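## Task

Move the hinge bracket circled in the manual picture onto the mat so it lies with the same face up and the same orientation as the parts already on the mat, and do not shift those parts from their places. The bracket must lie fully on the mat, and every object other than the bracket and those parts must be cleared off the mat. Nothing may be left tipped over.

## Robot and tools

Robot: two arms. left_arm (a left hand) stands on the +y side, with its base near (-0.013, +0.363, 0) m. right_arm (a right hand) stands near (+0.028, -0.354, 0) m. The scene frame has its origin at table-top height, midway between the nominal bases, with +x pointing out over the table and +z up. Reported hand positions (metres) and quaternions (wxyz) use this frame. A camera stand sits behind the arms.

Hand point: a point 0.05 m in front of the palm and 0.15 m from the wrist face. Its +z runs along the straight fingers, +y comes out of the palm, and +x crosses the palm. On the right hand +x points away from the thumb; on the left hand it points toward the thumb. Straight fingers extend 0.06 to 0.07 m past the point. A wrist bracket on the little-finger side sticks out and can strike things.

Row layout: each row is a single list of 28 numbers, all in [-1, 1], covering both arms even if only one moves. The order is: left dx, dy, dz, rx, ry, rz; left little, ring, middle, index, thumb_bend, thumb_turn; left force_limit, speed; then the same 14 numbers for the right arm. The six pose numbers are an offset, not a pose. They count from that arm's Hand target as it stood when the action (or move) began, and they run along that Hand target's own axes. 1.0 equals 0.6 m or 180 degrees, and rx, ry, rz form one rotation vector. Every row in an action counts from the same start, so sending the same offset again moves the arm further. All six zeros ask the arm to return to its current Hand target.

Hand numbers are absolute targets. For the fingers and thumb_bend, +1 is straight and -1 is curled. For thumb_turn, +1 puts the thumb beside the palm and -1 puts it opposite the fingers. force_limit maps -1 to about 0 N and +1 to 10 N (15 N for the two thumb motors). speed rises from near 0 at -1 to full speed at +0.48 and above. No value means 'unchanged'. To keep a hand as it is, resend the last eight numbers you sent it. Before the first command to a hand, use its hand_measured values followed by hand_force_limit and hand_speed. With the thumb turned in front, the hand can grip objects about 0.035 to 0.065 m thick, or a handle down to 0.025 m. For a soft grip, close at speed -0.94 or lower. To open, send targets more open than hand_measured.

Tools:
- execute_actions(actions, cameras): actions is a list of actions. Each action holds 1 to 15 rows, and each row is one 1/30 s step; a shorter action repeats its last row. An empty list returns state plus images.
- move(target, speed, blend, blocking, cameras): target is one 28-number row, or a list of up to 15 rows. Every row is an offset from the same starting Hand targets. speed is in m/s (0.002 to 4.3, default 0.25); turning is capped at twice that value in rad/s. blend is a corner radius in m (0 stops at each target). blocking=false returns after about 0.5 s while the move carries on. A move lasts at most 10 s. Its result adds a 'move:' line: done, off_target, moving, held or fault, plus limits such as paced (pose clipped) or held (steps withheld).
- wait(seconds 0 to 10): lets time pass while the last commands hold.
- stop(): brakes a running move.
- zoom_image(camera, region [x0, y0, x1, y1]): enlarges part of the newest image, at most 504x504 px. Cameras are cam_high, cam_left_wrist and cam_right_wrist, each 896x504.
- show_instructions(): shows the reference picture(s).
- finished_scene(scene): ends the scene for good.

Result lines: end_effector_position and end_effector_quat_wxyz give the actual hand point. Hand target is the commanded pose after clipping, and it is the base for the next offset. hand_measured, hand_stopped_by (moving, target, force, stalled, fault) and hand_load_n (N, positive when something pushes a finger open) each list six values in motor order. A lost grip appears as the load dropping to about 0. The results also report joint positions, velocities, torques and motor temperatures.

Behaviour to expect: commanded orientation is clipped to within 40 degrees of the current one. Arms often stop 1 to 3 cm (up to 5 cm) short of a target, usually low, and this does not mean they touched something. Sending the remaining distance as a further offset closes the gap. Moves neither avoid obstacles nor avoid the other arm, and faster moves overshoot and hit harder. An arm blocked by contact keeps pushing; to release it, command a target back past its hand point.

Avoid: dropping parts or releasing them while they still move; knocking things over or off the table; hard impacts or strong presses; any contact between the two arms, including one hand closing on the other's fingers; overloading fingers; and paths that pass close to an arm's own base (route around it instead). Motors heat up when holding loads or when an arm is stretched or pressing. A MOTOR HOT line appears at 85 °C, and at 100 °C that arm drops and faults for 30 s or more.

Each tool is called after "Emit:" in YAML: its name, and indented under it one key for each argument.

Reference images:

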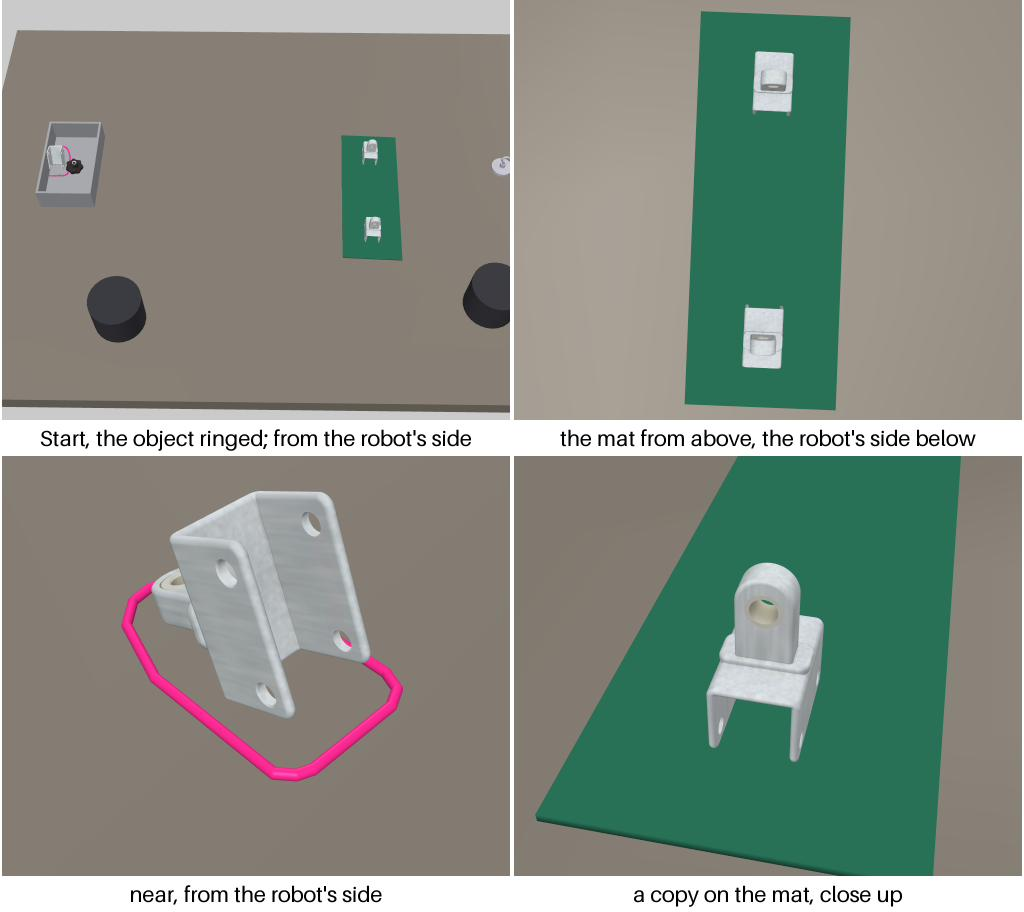

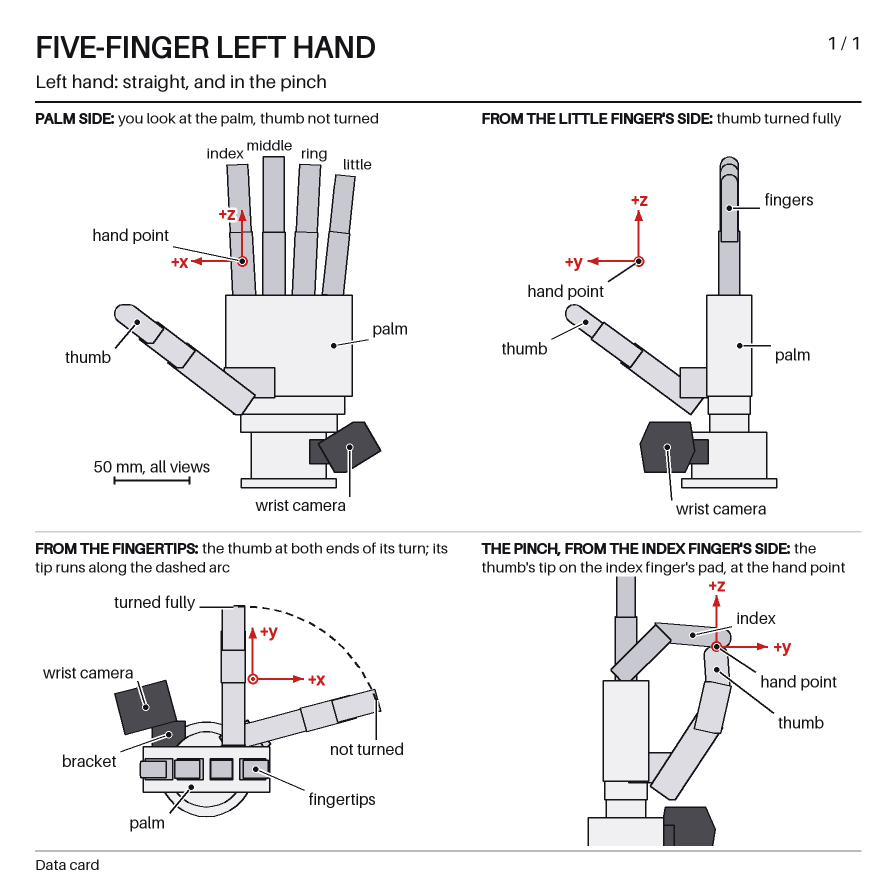

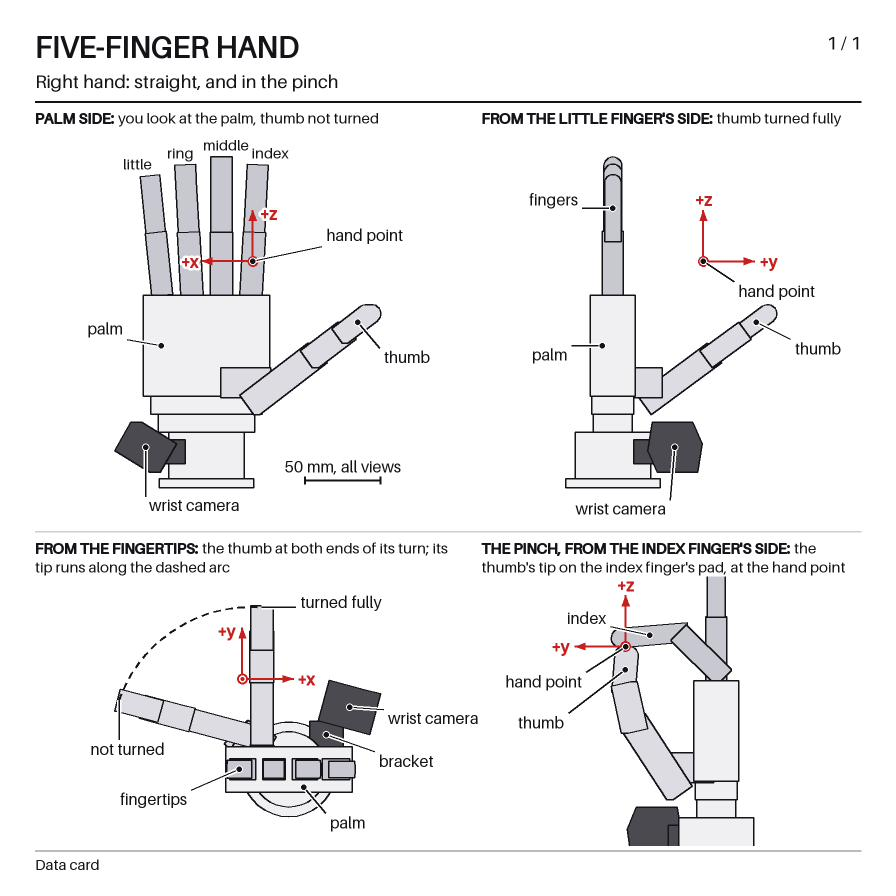

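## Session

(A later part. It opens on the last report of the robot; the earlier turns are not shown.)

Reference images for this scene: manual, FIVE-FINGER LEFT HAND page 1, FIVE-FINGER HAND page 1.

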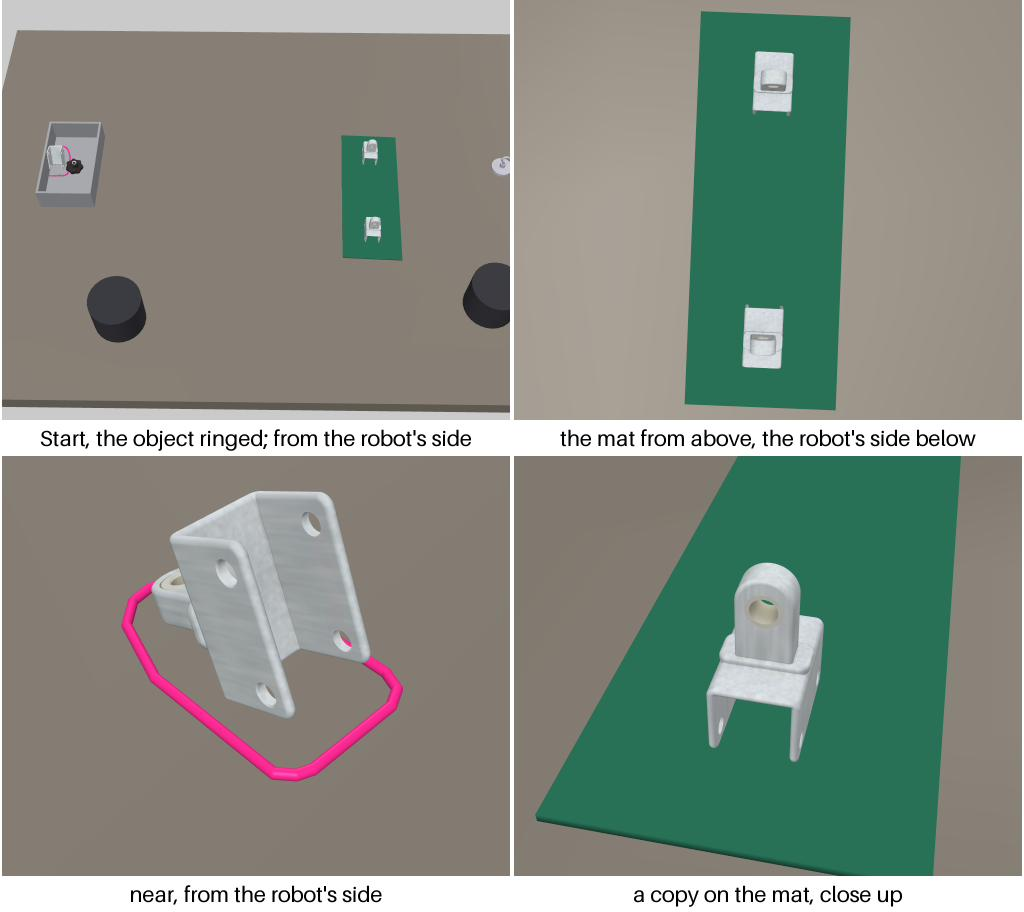

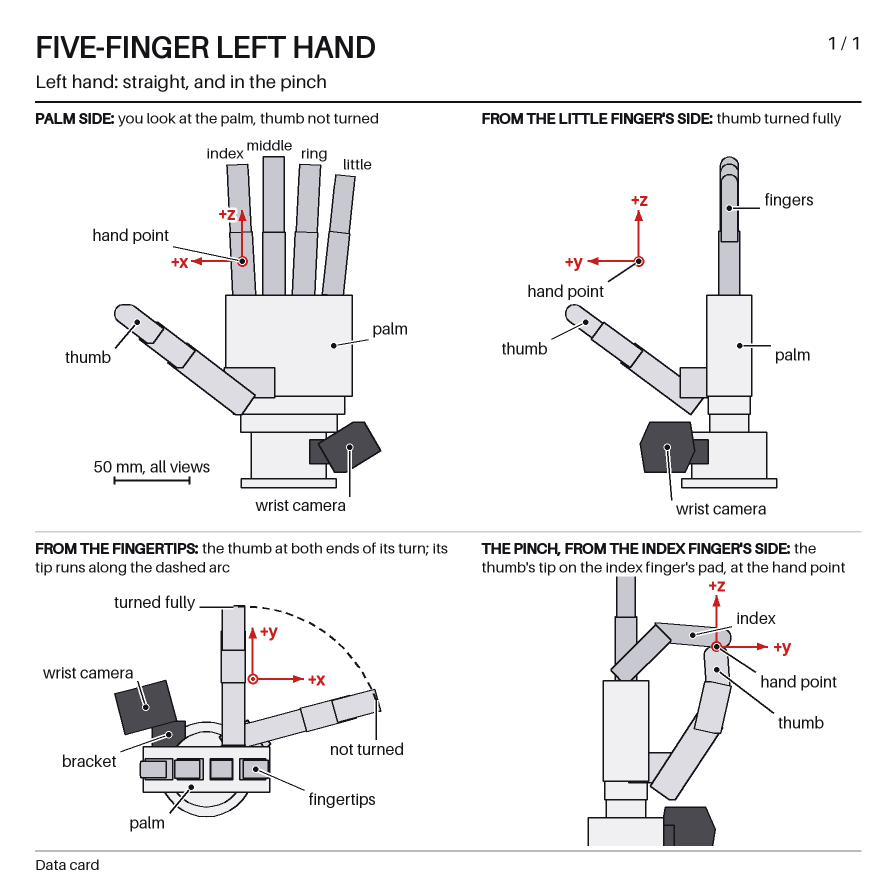

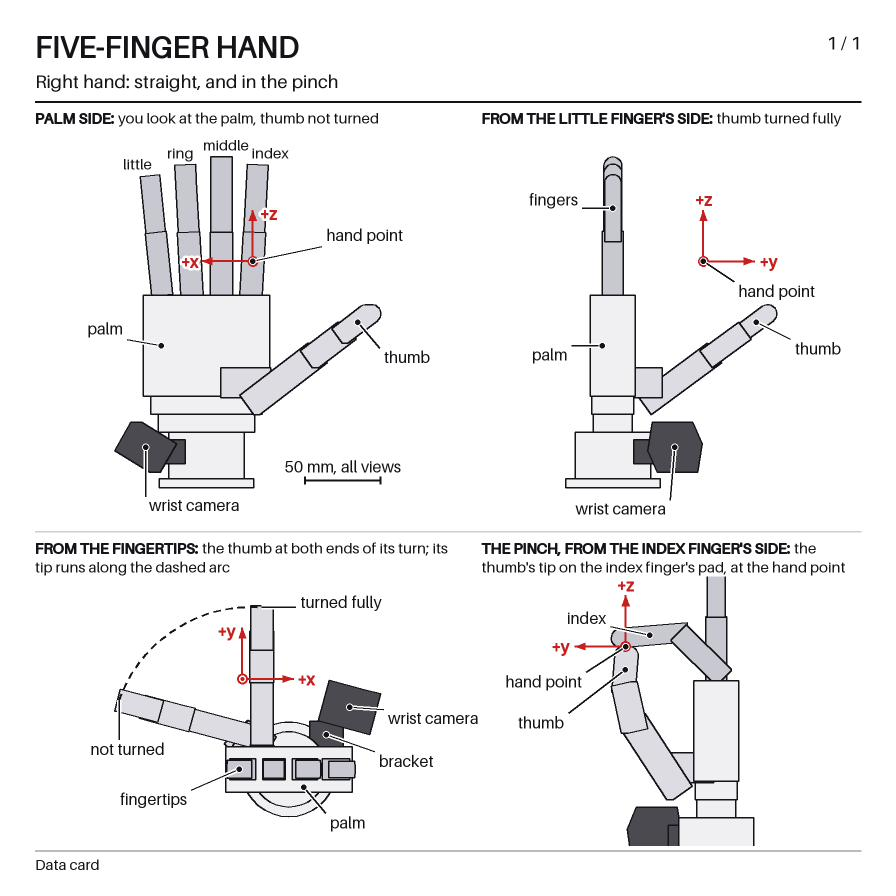

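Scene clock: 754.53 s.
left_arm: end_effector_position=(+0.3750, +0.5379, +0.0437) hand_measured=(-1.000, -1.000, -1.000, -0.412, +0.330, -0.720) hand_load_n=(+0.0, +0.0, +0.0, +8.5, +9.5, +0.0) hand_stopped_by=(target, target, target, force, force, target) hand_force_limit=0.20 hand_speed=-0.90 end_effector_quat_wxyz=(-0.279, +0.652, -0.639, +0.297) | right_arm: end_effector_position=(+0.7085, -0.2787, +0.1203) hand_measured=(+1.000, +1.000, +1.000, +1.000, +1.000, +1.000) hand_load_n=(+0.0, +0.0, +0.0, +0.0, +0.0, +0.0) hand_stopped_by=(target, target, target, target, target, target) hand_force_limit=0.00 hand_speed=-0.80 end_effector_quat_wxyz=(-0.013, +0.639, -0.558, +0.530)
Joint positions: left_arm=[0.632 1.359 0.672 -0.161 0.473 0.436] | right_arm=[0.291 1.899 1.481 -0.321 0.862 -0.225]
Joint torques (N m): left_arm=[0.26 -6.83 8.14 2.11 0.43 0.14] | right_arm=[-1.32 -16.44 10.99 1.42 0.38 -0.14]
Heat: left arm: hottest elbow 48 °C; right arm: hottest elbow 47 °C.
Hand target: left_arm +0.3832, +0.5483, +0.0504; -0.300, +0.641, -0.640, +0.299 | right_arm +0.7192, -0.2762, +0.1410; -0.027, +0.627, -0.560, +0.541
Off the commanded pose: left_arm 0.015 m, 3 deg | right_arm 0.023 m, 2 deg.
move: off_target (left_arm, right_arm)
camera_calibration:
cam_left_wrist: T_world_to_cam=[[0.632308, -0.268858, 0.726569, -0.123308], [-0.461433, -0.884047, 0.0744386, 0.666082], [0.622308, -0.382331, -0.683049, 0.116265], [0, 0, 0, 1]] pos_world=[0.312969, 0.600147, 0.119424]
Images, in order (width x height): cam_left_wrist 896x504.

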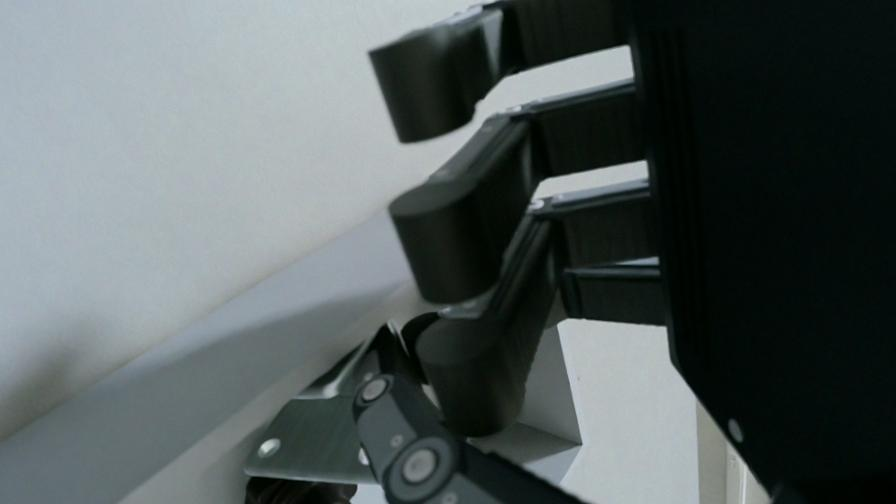

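Emit:
move:
  target: [0,-0.051,-0.043,0,0,0,-1,-1,-1,-0.6,0.0,-0.72,0.2,-0.9,0,0,0,0,0,0,1,1,1,1,1,1,0.0,-0.8]
  speed: 0.05
  cameras: ["cam_left_wrist","cam_high"]

Scene clock: 765.70 s.
left_arm: end_effector_position=(+0.3662, +0.5314, +0.0597) hand_measured=(-1.000, -1.000, -1.000, -0.412, +0.330, -0.720) hand_load_n=(+0.0, +0.0, +0.0, +8.5, +9.5, -0.5) hand_stopped_by=(target, target, target, force, force, target) hand_force_limit=0.20 hand_speed=-0.90 end_effector_quat_wxyz=(-0.268, +0.657, -0.639, +0.295) | right_arm: end_effector_position=(+0.7085, -0.2787, +0.1203) hand_measured=(+1.000, +1.000, +1.000, +1.000, +1.000, +1.000) hand_load_n=(+0.0, +0.0, +0.0, +0.0, +0.0, +0.0) hand_stopped_by=(target, target, target, target, target, target) hand_force_limit=0.00 hand_speed=-0.80 end_effector_quat_wxyz=(-0.013, +0.639, -0.558, +0.530)
Joint positions: left_arm=[0.632 1.305 0.684 -0.252 0.473 0.436] | right_arm=[0.291 1.899 1.481 -0.321 0.862 -0.225]
Joint torques (N m): left_arm=[0.32 -8.53 11.84 0.12 0.41 0.18] | right_arm=[-1.32 -16.32 11 1.4 0.39 -0.14]
Heat: left arm: hottest elbow 48 °C; right arm: hottest elbow 47 °C.
Hand target: left_arm +0.3830, +0.5483, +0.0905; -0.300, +0.641, -0.640, +0.299 | right_arm +0.7192, -0.2762, +0.1410; -0.027, +0.627, -0.560, +0.541
Off the commanded pose: left_arm 0.039 m, 4 deg | right_arm 0.023 m, 2 deg.
move: off_target (left_arm, right_arm)
camera_calibration:
cam_left_wrist: T_world_to_cam=[[0.64654, -0.258238, 0.717844, -0.141476], [-0.459692, -0.882826, 0.0964409, 0.652494], [0.608827, -0.39234, -0.689492, 0.140823], [0, 0, 0, 1]] pos_world=[0.305679, 0.594755, 0.135728]
Images, in order (width x height): cam_high 896x504, cam_left_wrist 896x504.

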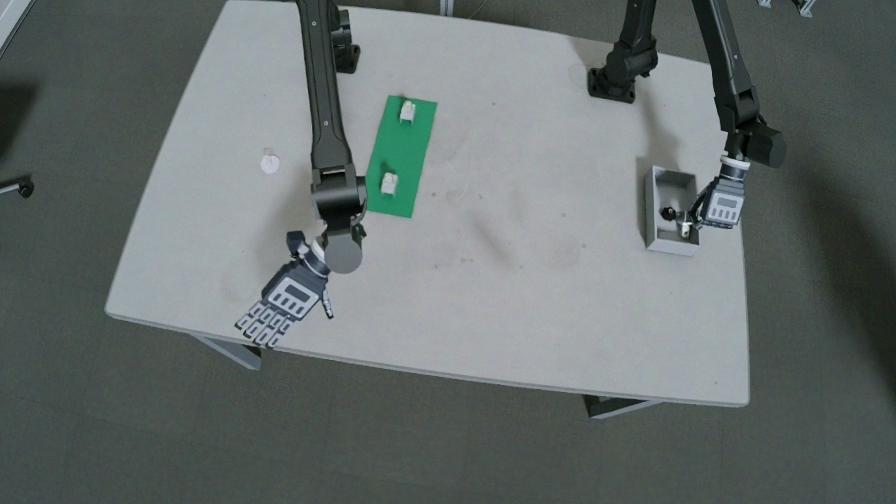

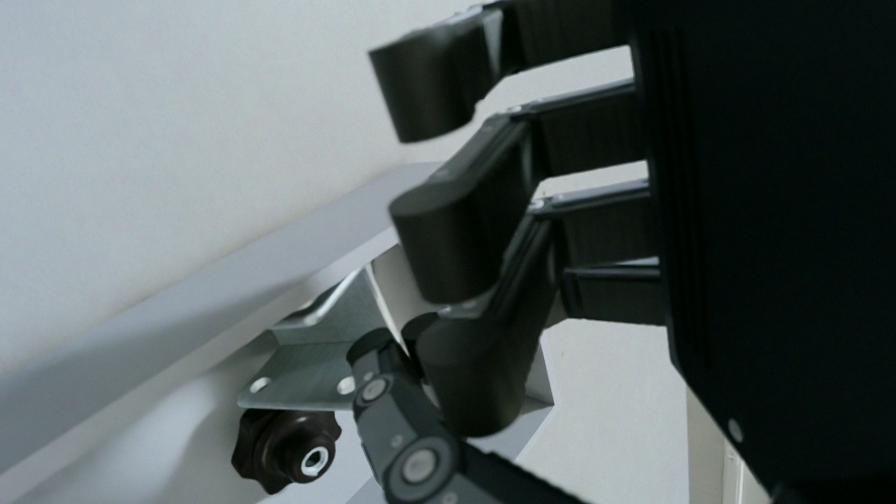

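Emit:
zoom_image:
  camera: "cam_left_wrist"
  region: [230, 230, 510, 430]

Scaled by 1.800 from the camera's 896x504 image, which has a finer 1280x720 frame.

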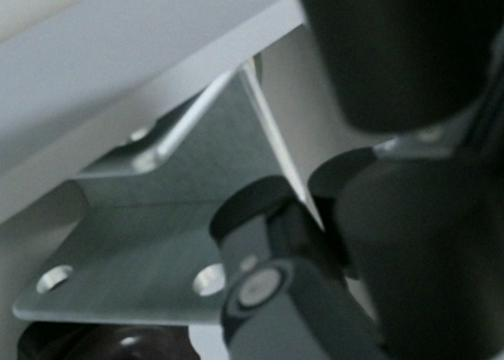

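Emit:
move:
  target: [0,-0.0128,-0.0107,0,0,0,-1,-1,-1,-0.6,0.0,-0.72,0.2,-0.9,0,0,0,0,0,0,1,1,1,1,1,1,0.0,-0.8]
  speed: 0.05
  cameras: ["cam_left_wrist"]

Emit:
zoom_image:
  camera: "cam_left_wrist"
  region: [230, 230, 510, 430]

Scene clock: 805.23 s.
left_arm: end_effector_position=(+0.3666, +0.5317, +0.0692) hand_measured=(-1.000, -1.000, -1.000, -0.412, +0.330, -0.720) hand_load_n=(+0.0, +0.0, +0.0, +8.5, +9.5, +0.0) hand_stopped_by=(target, target, target, force, force, target) hand_force_limit=0.20 hand_speed=-0.90 end_effector_quat_wxyz=(-0.268, +0.657, -0.639, +0.295) | right_arm: end_effector_position=(+0.7085, -0.2787, +0.1203) hand_measured=(+1.000, +1.000, +1.000, +1.000, +1.000, +1.000) hand_load_n=(+0.0, +0.0, +0.0, +0.0, -0.5, +0.0) hand_stopped_by=(target, target, target, target, target, target) hand_force_limit=0.00 hand_speed=-0.80 end_effector_quat_wxyz=(-0.013, +0.639, -0.558, +0.530)
Joint positions: left_arm=[0.632 1.288 0.699 -0.284 0.473 0.436] | right_arm=[0.291 1.899 1.481 -0.321 0.862 -0.225]
Joint torques (N m): left_arm=[0.26 -8.47 11.99 0.1 0.39 0.19] | right_arm=[-1.26 -16.32 10.99 1.42 0.38 -0.14]
Heat: left arm: hottest elbow 51 °C; right arm: hottest elbow 47 °C.
Hand target: left_arm +0.3830, +0.5483, +0.1005; -0.300, +0.641, -0.640, +0.299 | right_arm +0.7192, -0.2762, +0.1410; -0.027, +0.627, -0.560, +0.541
Off the commanded pose: left_arm 0.039 m, 4 deg | right_arm 0.023 m, 2 deg.
move: off_target (left_arm, right_arm)
camera_calibration:
cam_left_wrist: T_world_to_cam=[[0.64654, -0.258238, 0.717844, -0.148477], [-0.459692, -0.882826, 0.0964409, 0.652026], [0.608827, -0.39234, -0.689492, 0.147248], [0, 0, 0, 1]] pos_world=[0.306079, 0.595055, 0.145228]
Images, in order (width x height): cam_left_wrist 896x504.

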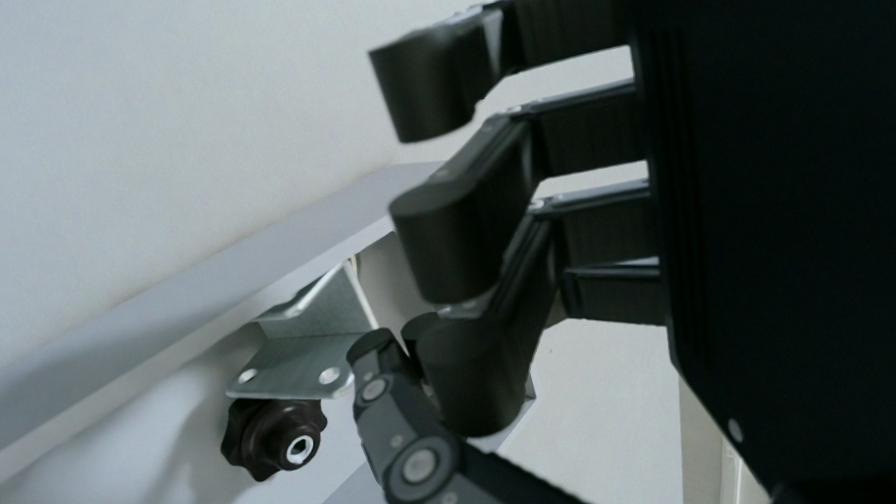

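Scaled by 1.800 from the camera's 896x504 image, which has a finer 1280x720 frame.

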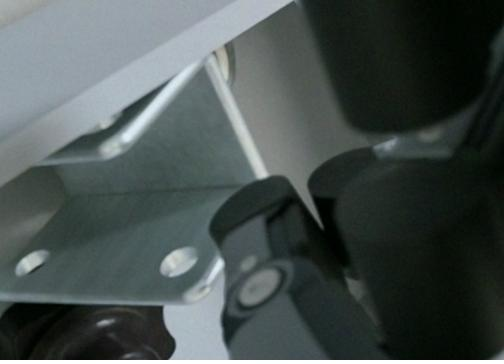

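Emit:
move:
  target:
    - [0,0,0,0,0,0,-1,-1,-1,-0.06,0.52,-0.72,0.0,-0.5,0,0,0,0,0,0,1,1,1,1,1,1,0.0,-0.8]
    - [0,0.0447,0.0375,0,0,0,-1,-1,-1,-0.06,0.52,-0.72,0.0,-0.5,0,0,0,0,0,0,1,1,1,1,1,1,0.0,-0.8]
  speed: 0.05
  cameras: ["cam_left_wrist"]

Emit:
zoom_image:
  camera: "cam_left_wrist"
  region: [240, 240, 590, 490]

Scene clock: 889.57 s.
left_arm: end_effector_position=(+0.3751, +0.5380, +0.0583) hand_measured=(-1.000, -1.000, -1.000, -0.060, +0.520, -0.720) hand_load_n=(+0.0, +0.5, +0.0, +0.0, +0.0, +0.0) hand_stopped_by=(target, target, target, target, target, target) hand_force_limit=0.00 hand_speed=-0.50 end_effector_quat_wxyz=(-0.279, +0.652, -0.639, +0.297) | right_arm: end_effector_position=(+0.7085, -0.2787, +0.1203) hand_measured=(+1.000, +1.000, +1.000, +1.000, +1.000, +1.000) hand_load_n=(+0.0, +0.0, +0.0, +0.0, +0.0, +0.0) hand_stopped_by=(target, target, target, target, target, target) hand_force_limit=0.00 hand_speed=-0.80 end_effector_quat_wxyz=(-0.013, +0.639, -0.558, +0.530)
Joint positions: left_arm=[0.632 1.328 0.692 -0.212 0.473 0.436] | right_arm=[0.291 1.899 1.481 -0.321 0.862 -0.225]
Joint torques (N m): left_arm=[-0.09 -7.06 8.34 1.84 0.44 0.18] | right_arm=[-1.2 -16.44 11 1.43 0.38 -0.14]
Heat: left arm: hottest elbow 54 °C; right arm: hottest elbow 47 °C.
Hand target: left_arm +0.3831, +0.5483, +0.0655; -0.300, +0.641, -0.640, +0.299 | right_arm +0.7192, -0.2762, +0.1410; -0.027, +0.627, -0.560, +0.541
Off the commanded pose: left_arm 0.015 m, 3 deg | right_arm 0.023 m, 2 deg.
move: off_target (left_arm, right_arm)
camera_calibration:
cam_left_wrist: T_world_to_cam=[[0.632308, -0.268858, 0.726569, -0.13398], [-0.461433, -0.884047, 0.0744386, 0.665042], [0.622308, -0.382331, -0.683049, 0.126175], [0, 0, 0, 1]] pos_world=[0.313069, 0.600147, 0.134024]
Images, in order (width x height): cam_left_wrist 896x504.

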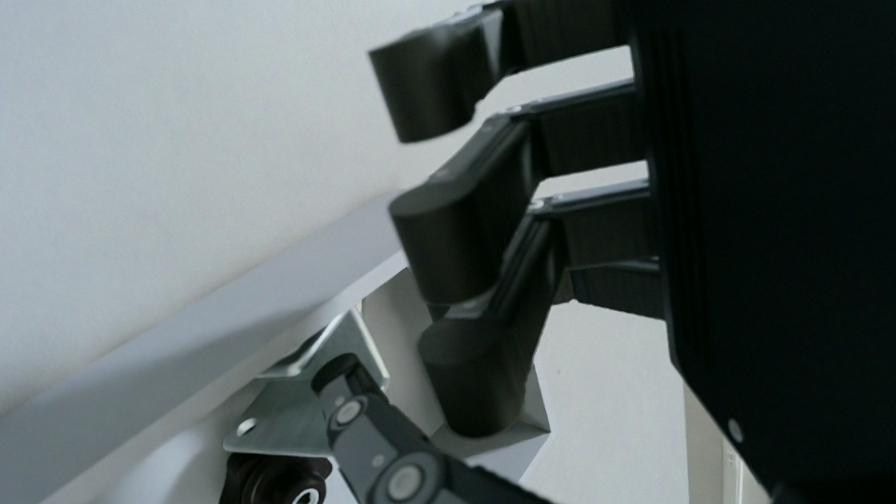

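Scaled by 1.440 from the camera's 896x504 image, which has a finer 1280x720 frame.

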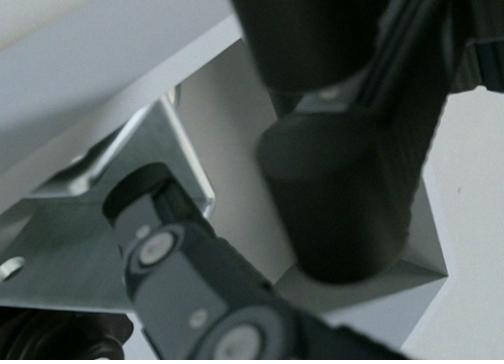

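Emit:
move:
  target: [0.002,0.0281,0.0236,0,0,0,-1,-1,-1,-0.06,0.52,-0.72,0.0,-0.5,0,0,0,0,0,0,1,1,1,1,1,1,0.0,-0.8]
  speed: 0.05
  cameras: ["cam_left_wrist"]

Emit:
zoom_image:
  camera: "cam_left_wrist"
  region: [240, 240, 590, 490]

Scene clock: 905.57 s.
left_arm: end_effector_position=(+0.3747, +0.5377, +0.0368) hand_measured=(-1.000, -1.000, -1.000, -0.060, +0.520, -0.720) hand_load_n=(+0.0, +0.0, +0.5, +0.0, +0.0, +0.0) hand_stopped_by=(target, target, target, target, target, target) hand_force_limit=0.00 hand_speed=-0.50 end_effector_quat_wxyz=(-0.280, +0.652, -0.639, +0.297) | right_arm: end_effector_position=(+0.7085, -0.2787, +0.1203) hand_measured=(+1.000, +1.000, +1.000, +1.000, +1.000, +1.000) hand_load_n=(+0.0, +0.0, +0.0, +0.0, +0.0, +0.0) hand_stopped_by=(target, target, target, target, target, target) hand_force_limit=0.00 hand_speed=-0.80 end_effector_quat_wxyz=(-0.013, +0.639, -0.558, +0.530)
Joint positions: left_arm=[0.632 1.373 0.661 -0.135 0.473 0.436] | right_arm=[0.291 1.899 1.481 -0.321 0.862 -0.225]
Joint torques (N m): left_arm=[-0.38 -7.41 7.88 1.96 0.32 0.13] | right_arm=[-1.38 -16.32 10.99 1.4 0.39 -0.14]
Heat: left arm: hottest elbow 51 °C; right arm: hottest elbow 47 °C.
Hand target: left_arm +0.3832, +0.5471, +0.0434; -0.300, +0.641, -0.640, +0.299 | right_arm +0.7192, -0.2762, +0.1410; -0.027, +0.627, -0.560, +0.541
Off the commanded pose: left_arm 0.014 m, 3 deg | right_arm 0.023 m, 2 deg.
move: off_target (left_arm, right_arm)
camera_calibration:
cam_left_wrist: T_world_to_cam=[[0.631422, -0.269536, 0.727088, -0.117497], [-0.461548, -0.8841, 0.073079, 0.666367], [0.623121, -0.38173, -0.682644, 0.111025], [0, 0, 0, 1]] pos_world=[0.312568, 0.599847, 0.112524]
Images, in order (width x height): cam_left_wrist 896x504.

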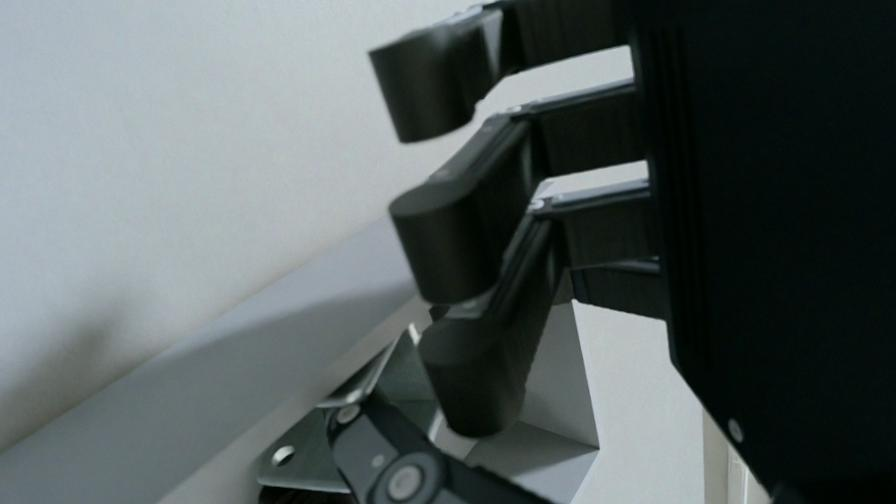

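Scaled by 1.440 from the camera's 896x504 image, which has a finer 1280x720 frame.

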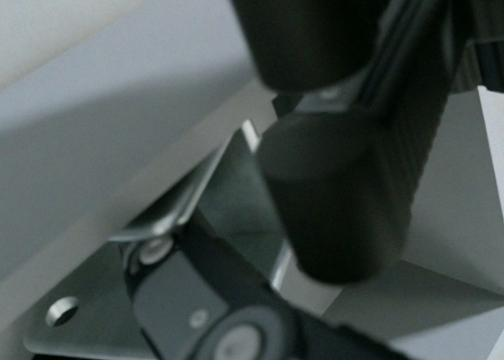

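Emit:
move:
  target: [0,0,0,0,0,0,-1,-1,-1,-0.6,0.0,-0.72,0.3,-0.9,0,0,0,0,0,0,1,1,1,1,1,1,0.0,-0.8]
  cameras: ["cam_left_wrist"]

Emit:
zoom_image:
  camera: "cam_left_wrist"
  region: [240, 240, 590, 490]

Scene clock: 915.93 s.
left_arm: end_effector_position=(+0.3747, +0.5377, +0.0368) hand_measured=(-1.000, -1.000, -1.000, -0.336, +0.364, -0.720) hand_load_n=(+0.0, +0.0, -0.5, +9.0, +10.5, -1.0) hand_stopped_by=(target, target, target, force, force, target) hand_force_limit=0.30 hand_speed=-0.90 end_effector_quat_wxyz=(-0.280, +0.652, -0.639, +0.297) | right_arm: end_effector_position=(+0.7085, -0.2787, +0.1203) hand_measured=(+1.000, +1.000, +1.000, +1.000, +1.000, +1.000) hand_load_n=(+0.0, +0.0, +0.0, +0.0, +0.0, +0.0) hand_stopped_by=(target, target, target, target, target, target) hand_force_limit=0.00 hand_speed=-0.80 end_effector_quat_wxyz=(-0.013, +0.639, -0.558, +0.530)
Joint positions: left_arm=[0.632 1.373 0.661 -0.135 0.473 0.436] | right_arm=[0.291 1.899 1.481 -0.321 0.862 -0.225]
Joint torques (N m): left_arm=[-0.03 -7.47 8.05 2.03 0.34 0.12] | right_arm=[-1.26 -16.38 10.99 1.42 0.38 -0.14]
Heat: left arm: hottest elbow 51 °C; right arm: hottest elbow 47 °C.
Hand target: left_arm +0.3832, +0.5471, +0.0434; -0.300, +0.641, -0.640, +0.299 | right_arm +0.7192, -0.2762, +0.1410; -0.027, +0.627, -0.560, +0.541
Off the commanded pose: left_arm 0.014 m, 3 deg | right_arm 0.023 m, 2 deg.
move: off_target (left_arm, right_arm)
camera_calibration:
cam_left_wrist: T_world_to_cam=[[0.631422, -0.269536, 0.727088, -0.117497], [-0.461548, -0.8841, 0.073079, 0.666367], [0.623121, -0.38173, -0.682644, 0.111025], [0, 0, 0, 1]] pos_world=[0.312568, 0.599847, 0.112524]
Images, in order (width x height): cam_left_wrist 896x504.

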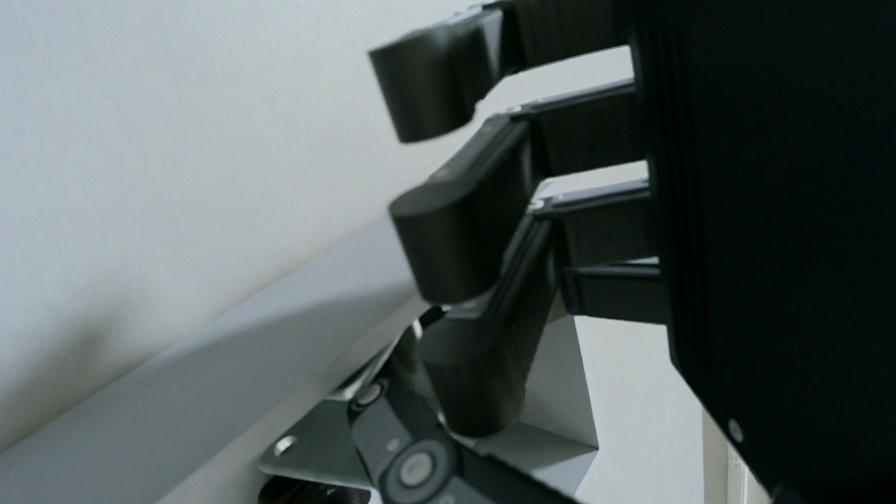

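Scaled by 1.440 from the camera's 896x504 image, which has a finer 1280x720 frame.

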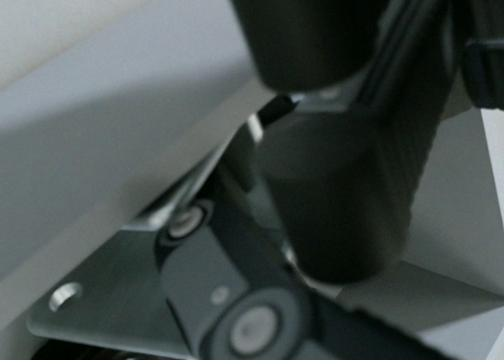

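Emit:
move:
  target: [0,0.0204,-0.0373,0,0,0,-1,-1,-1,-0.6,0.0,-0.72,0.3,-0.9,0,0,0,0,0,0,1,1,1,1,1,1,0.0,-0.8]
  speed: 0.04
  cameras: ["cam_left_wrist"]

Emit:
zoom_image:
  camera: "cam_left_wrist"
  region: [240, 240, 590, 490]

Scene clock: 926.87 s.
left_arm: end_effector_position=(+0.3587, +0.5384, +0.0385) hand_measured=(-1.000, -1.000, -1.000, -0.336, +0.362, -0.720) hand_load_n=(+0.0, +0.0, +0.0, +1.5, +2.0, +1.0) hand_stopped_by=(target, target, target, force, force, target) hand_force_limit=0.30 hand_speed=-0.90 end_effector_quat_wxyz=(-0.285, +0.649, -0.637, +0.303) | right_arm: end_effector_position=(+0.7085, -0.2787, +0.1203) hand_measured=(+1.000, +1.000, +1.000, +1.000, +1.000, +1.000) hand_load_n=(+0.0, +0.0, +0.0, +0.0, +0.0, +0.0) hand_stopped_by=(target, target, target, target, target, target) hand_force_limit=0.00 hand_speed=-0.80 end_effector_quat_wxyz=(-0.013, +0.639, -0.558, +0.530)
Joint positions: left_arm=[0.668 1.334 0.624 -0.135 0.505 0.459] | right_arm=[0.291 1.899 1.481 -0.321 0.862 -0.225]
Joint torques (N m): left_arm=[0.79 -8.47 7.71 0.13 0.25 0.28] | right_arm=[-1.2 -16.38 10.99 1.42 0.38 -0.14]
Heat: left arm: hottest elbow 50 °C; right arm: hottest elbow 47 °C.
Hand target: left_arm +0.3581, +0.5471, +0.0484; -0.300, +0.641, -0.640, +0.299 | right_arm +0.7192, -0.2762, +0.1410; -0.027, +0.627, -0.560, +0.541
Off the commanded pose: left_arm 0.013 m, 2 deg | right_arm 0.023 m, 2 deg.
move: off_target (left_arm, right_arm)
camera_calibration:
cam_left_wrist: T_world_to_cam=[[0.619165, -0.269646, 0.737513, -0.104405], [-0.463801, -0.88345, 0.0663726, 0.660168], [0.633659, -0.383155, -0.672063, 0.118945], [0, 0, 0, 1]] pos_world=[0.29546, 0.600647, 0.113122]
Images, in order (width x height): cam_left_wrist 896x504.

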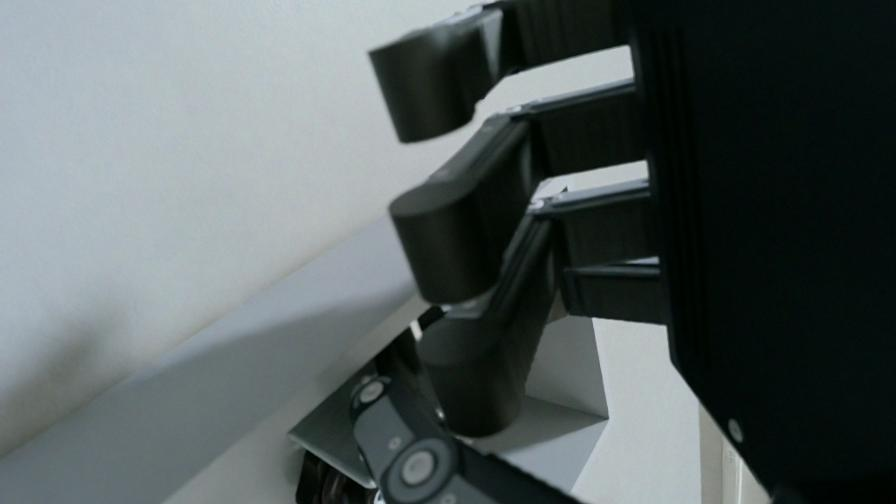

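Scaled by 1.440 from the camera's 896x504 image, which has a finer 1280x720 frame.

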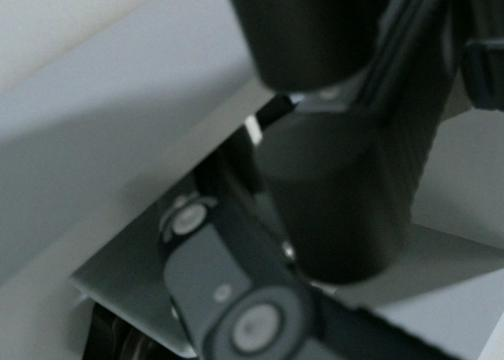

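Emit:
move:
  target: [0,0,0,0,0,0,-1,-1,-1,-0.64,-0.04,-0.72,0.3,-0.9,0,0,0,0,0,0,1,1,1,1,1,1,0.0,-0.8]
  cameras: ["cam_left_wrist"]

Emit:
zoom_image:
  camera: "cam_left_wrist"
  region: [240, 240, 590, 490]

Scene clock: 935.53 s.
left_arm: end_effector_position=(+0.3587, +0.5385, +0.0385) hand_measured=(-1.000, -1.000, -1.000, -0.352, +0.344, -0.720) hand_load_n=(+0.0, +0.0, +0.0, +11.0, +9.5, +0.5) hand_stopped_by=(target, target, target, force, force, target) hand_force_limit=0.30 hand_speed=-0.90 end_effector_quat_wxyz=(-0.285, +0.649, -0.637, +0.302) | right_arm: end_effector_position=(+0.7085, -0.2787, +0.1203) hand_measured=(+1.000, +1.000, +1.000, +1.000, +1.000, +1.000) hand_load_n=(+0.0, +0.0, +0.0, +0.0, +0.0, +0.0) hand_stopped_by=(target, target, target, target, target, target) hand_force_limit=0.00 hand_speed=-0.80 end_effector_quat_wxyz=(-0.013, +0.639, -0.558, +0.530)
Joint positions: left_arm=[0.668 1.334 0.624 -0.135 0.505 0.461] | right_arm=[0.291 1.899 1.481 -0.321 0.862 -0.225]
Joint torques (N m): left_arm=[0.62 -8.41 7.68 0.28 0.25 0.28] | right_arm=[-1.26 -16.32 10.97 1.42 0.39 -0.14]
Heat: left arm: hottest elbow 49 °C; right arm: hottest elbow 47 °C.
Hand target: left_arm +0.3581, +0.5471, +0.0484; -0.300, +0.641, -0.640, +0.299 | right_arm +0.7192, -0.2762, +0.1410; -0.027, +0.627, -0.560, +0.541
Off the commanded pose: left_arm 0.013 m, 2 deg | right_arm 0.023 m, 2 deg.
move: off_target (left_arm, right_arm)
camera_calibration:
cam_left_wrist: T_world_to_cam=[[0.618899, -0.271094, 0.737206, -0.103469], [-0.464605, -0.883107, 0.0652994, 0.660402], [0.633329, -0.382924, -0.672505, 0.119059], [0, 0, 0, 1]] pos_world=[0.29546, 0.600747, 0.113222]
Images, in order (width x height): cam_left_wrist 896x504.

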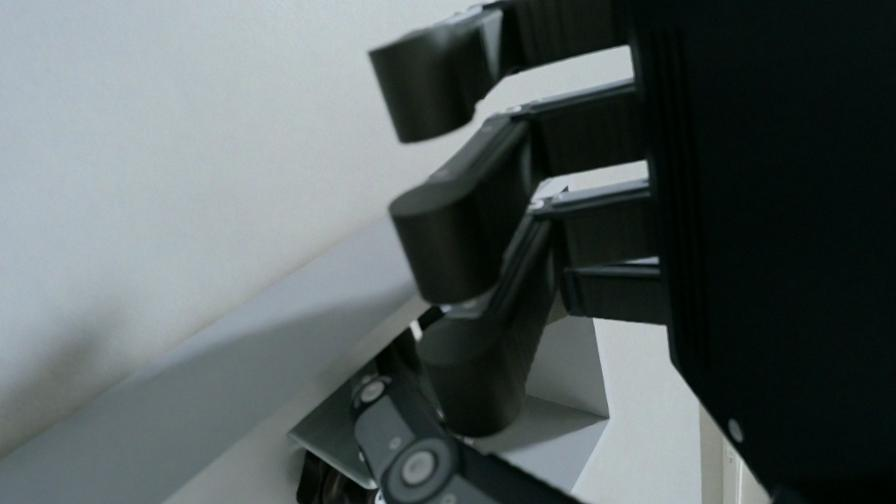

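Scaled by 1.440 from the camera's 896x504 image, which has a finer 1280x720 frame.

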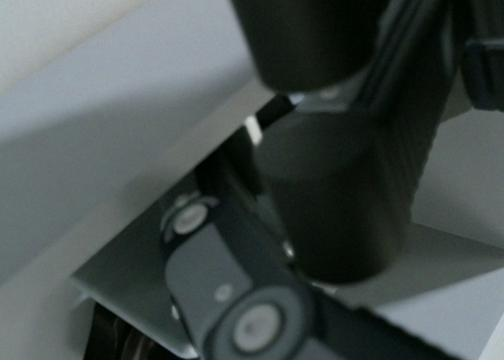

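Emit:
move:
  target: [0,-0.0383,-0.032,0,0,0,-1,-1,-1,-0.64,-0.04,-0.72,0.3,-0.9,0,0,0,0,0,0,1,1,1,1,1,1,0.0,-0.8]
  speed: 0.04
  cameras: ["cam_left_wrist"]

Emit:
zoom_image:
  camera: "cam_left_wrist"
  region: [240, 240, 590, 490]

Scene clock: 948.27 s.
left_arm: end_effector_position=(+0.3423, +0.5290, +0.0484) hand_measured=(-1.000, -1.000, -1.000, -0.352, +0.344, -0.720) hand_load_n=(+0.0, +0.0, +0.0, +7.5, +9.5, +0.0) hand_stopped_by=(target, target, target, force, force, target) hand_force_limit=0.30 hand_speed=-0.90 end_effector_quat_wxyz=(-0.268, +0.654, -0.643, +0.297) | right_arm: end_effector_position=(+0.7085, -0.2787, +0.1203) hand_measured=(+1.000, +1.000, +1.000, +1.000, +1.000, +1.000) hand_load_n=(+0.0, +0.0, +0.0, +0.0, +0.0, +0.0) hand_stopped_by=(target, target, target, target, target, target) hand_force_limit=0.00 hand_speed=-0.80 end_effector_quat_wxyz=(-0.013, +0.639, -0.558, +0.530)
Joint positions: left_arm=[0.672 1.274 0.623 -0.239 0.505 0.479] | right_arm=[0.291 1.899 1.481 -0.321 0.862 -0.225]
Joint torques (N m): left_arm=[0.21 -7.88 11.29 0.2 0.24 0.14] | right_arm=[-1.26 -16.32 10.97 1.39 0.38 -0.14]
Heat: left arm: hottest elbow 48 °C; right arm: hottest elbow 47 °C.
Hand target: left_arm +0.3582, +0.5471, +0.0783; -0.300, +0.641, -0.640, +0.299 | right_arm +0.7192, -0.2762, +0.1410; -0.027, +0.627, -0.560, +0.541
Off the commanded pose: left_arm 0.038 m, 4 deg | right_arm 0.023 m, 2 deg.
move: off_target (left_arm, right_arm)
camera_calibration:
cam_left_wrist: T_world_to_cam=[[0.642671, -0.264921, 0.718882, -0.113728], [-0.468567, -0.87828, 0.09523, 0.64112], [0.606151, -0.398046, -0.688578, 0.15049], [0, 0, 0, 1]] pos_world=[0.282278, 0.592856, 0.124327]
Images, in order (width x height): cam_left_wrist 896x504.

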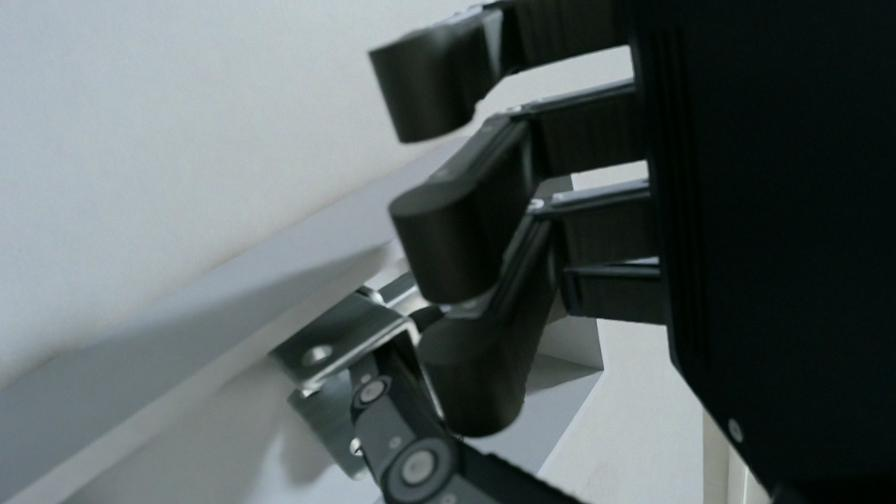

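Scaled by 1.440 from the camera's 896x504 image, which has a finer 1280x720 frame.

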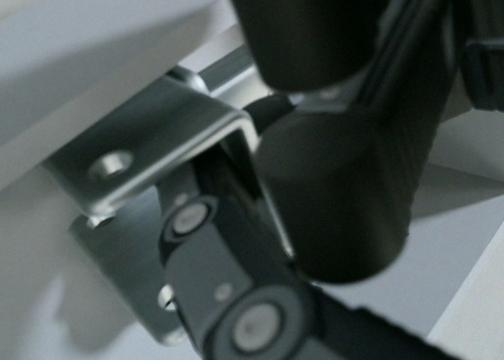

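Emit:
move:
  target: [0,-0.064,-0.0536,0,0,0,-1,-1,-1,-0.64,-0.04,-0.72,0.3,-0.9,0,0,0,0,0,0,1,1,1,1,1,1,0.0,-0.8]
  speed: 0.05
  cameras: ["cam_left_wrist"]

Emit:
zoom_image:
  camera: "cam_left_wrist"
  region: [200, 200, 550, 450]

Scene clock: 959.93 s.
left_arm: end_effector_position=(+0.3411, +0.5280, +0.0924) hand_measured=(-1.000, -1.000, -1.000, -0.352, +0.344, -0.720) hand_load_n=(+0.0, +0.0, +0.0, +7.5, +9.5, +0.0) hand_stopped_by=(target, target, target, force, force, target) hand_force_limit=0.30 hand_speed=-0.90 end_effector_quat_wxyz=(-0.263, +0.656, -0.643, +0.296) | right_arm: end_effector_position=(+0.7085, -0.2787, +0.1203) hand_measured=(+1.000, +1.000, +1.000, +1.000, +1.000, +1.000) hand_load_n=(+0.0, +0.0, +0.0, +0.0, +0.0, +0.0) hand_stopped_by=(target, target, target, target, target, target) hand_force_limit=0.00 hand_speed=-0.80 end_effector_quat_wxyz=(-0.013, +0.639, -0.558, +0.530)
Joint positions: left_arm=[0.672 1.192 0.696 -0.407 0.505 0.479] | right_arm=[0.291 1.899 1.481 -0.321 0.862 -0.225]
Joint torques (N m): left_arm=[0.56 -7.53 13.12 0.24 0.29 0.15] | right_arm=[-1.32 -16.5 11.02 1.43 0.37 -0.14]
Heat: left arm: hottest elbow 49 °C; right arm: hottest elbow 47 °C.
Hand target: left_arm +0.3581, +0.5471, +0.1284; -0.300, +0.641, -0.640, +0.299 | right_arm +0.7192, -0.2762, +0.1410; -0.027, +0.627, -0.560, +0.541
Off the commanded pose: left_arm 0.044 m, 5 deg | right_arm 0.023 m, 2 deg.
move: off_target (left_arm, right_arm)
camera_calibration:
cam_left_wrist: T_world_to_cam=[[0.648608, -0.260125, 0.715292, -0.149064], [-0.467765, -0.877593, 0.10501, 0.634012], [0.60042, -0.402699, -0.690891, 0.185821], [0, 0, 0, 1]] pos_world=[0.281682, 0.592459, 0.168429]
Images, in order (width x height): cam_left_wrist 896x504.

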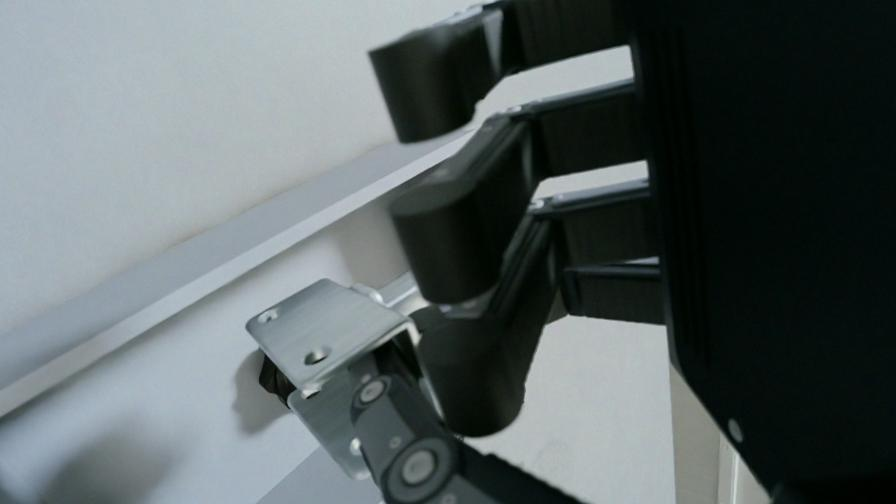

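Scaled by 1.440 from the camera's 896x504 image, which has a finer 1280x720 frame.

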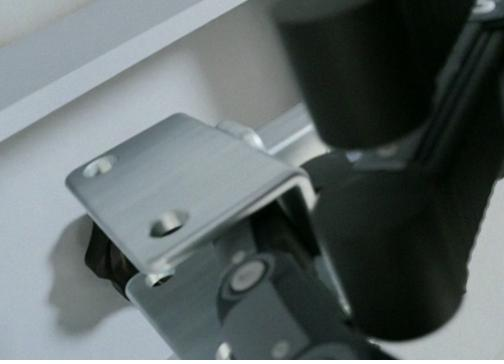

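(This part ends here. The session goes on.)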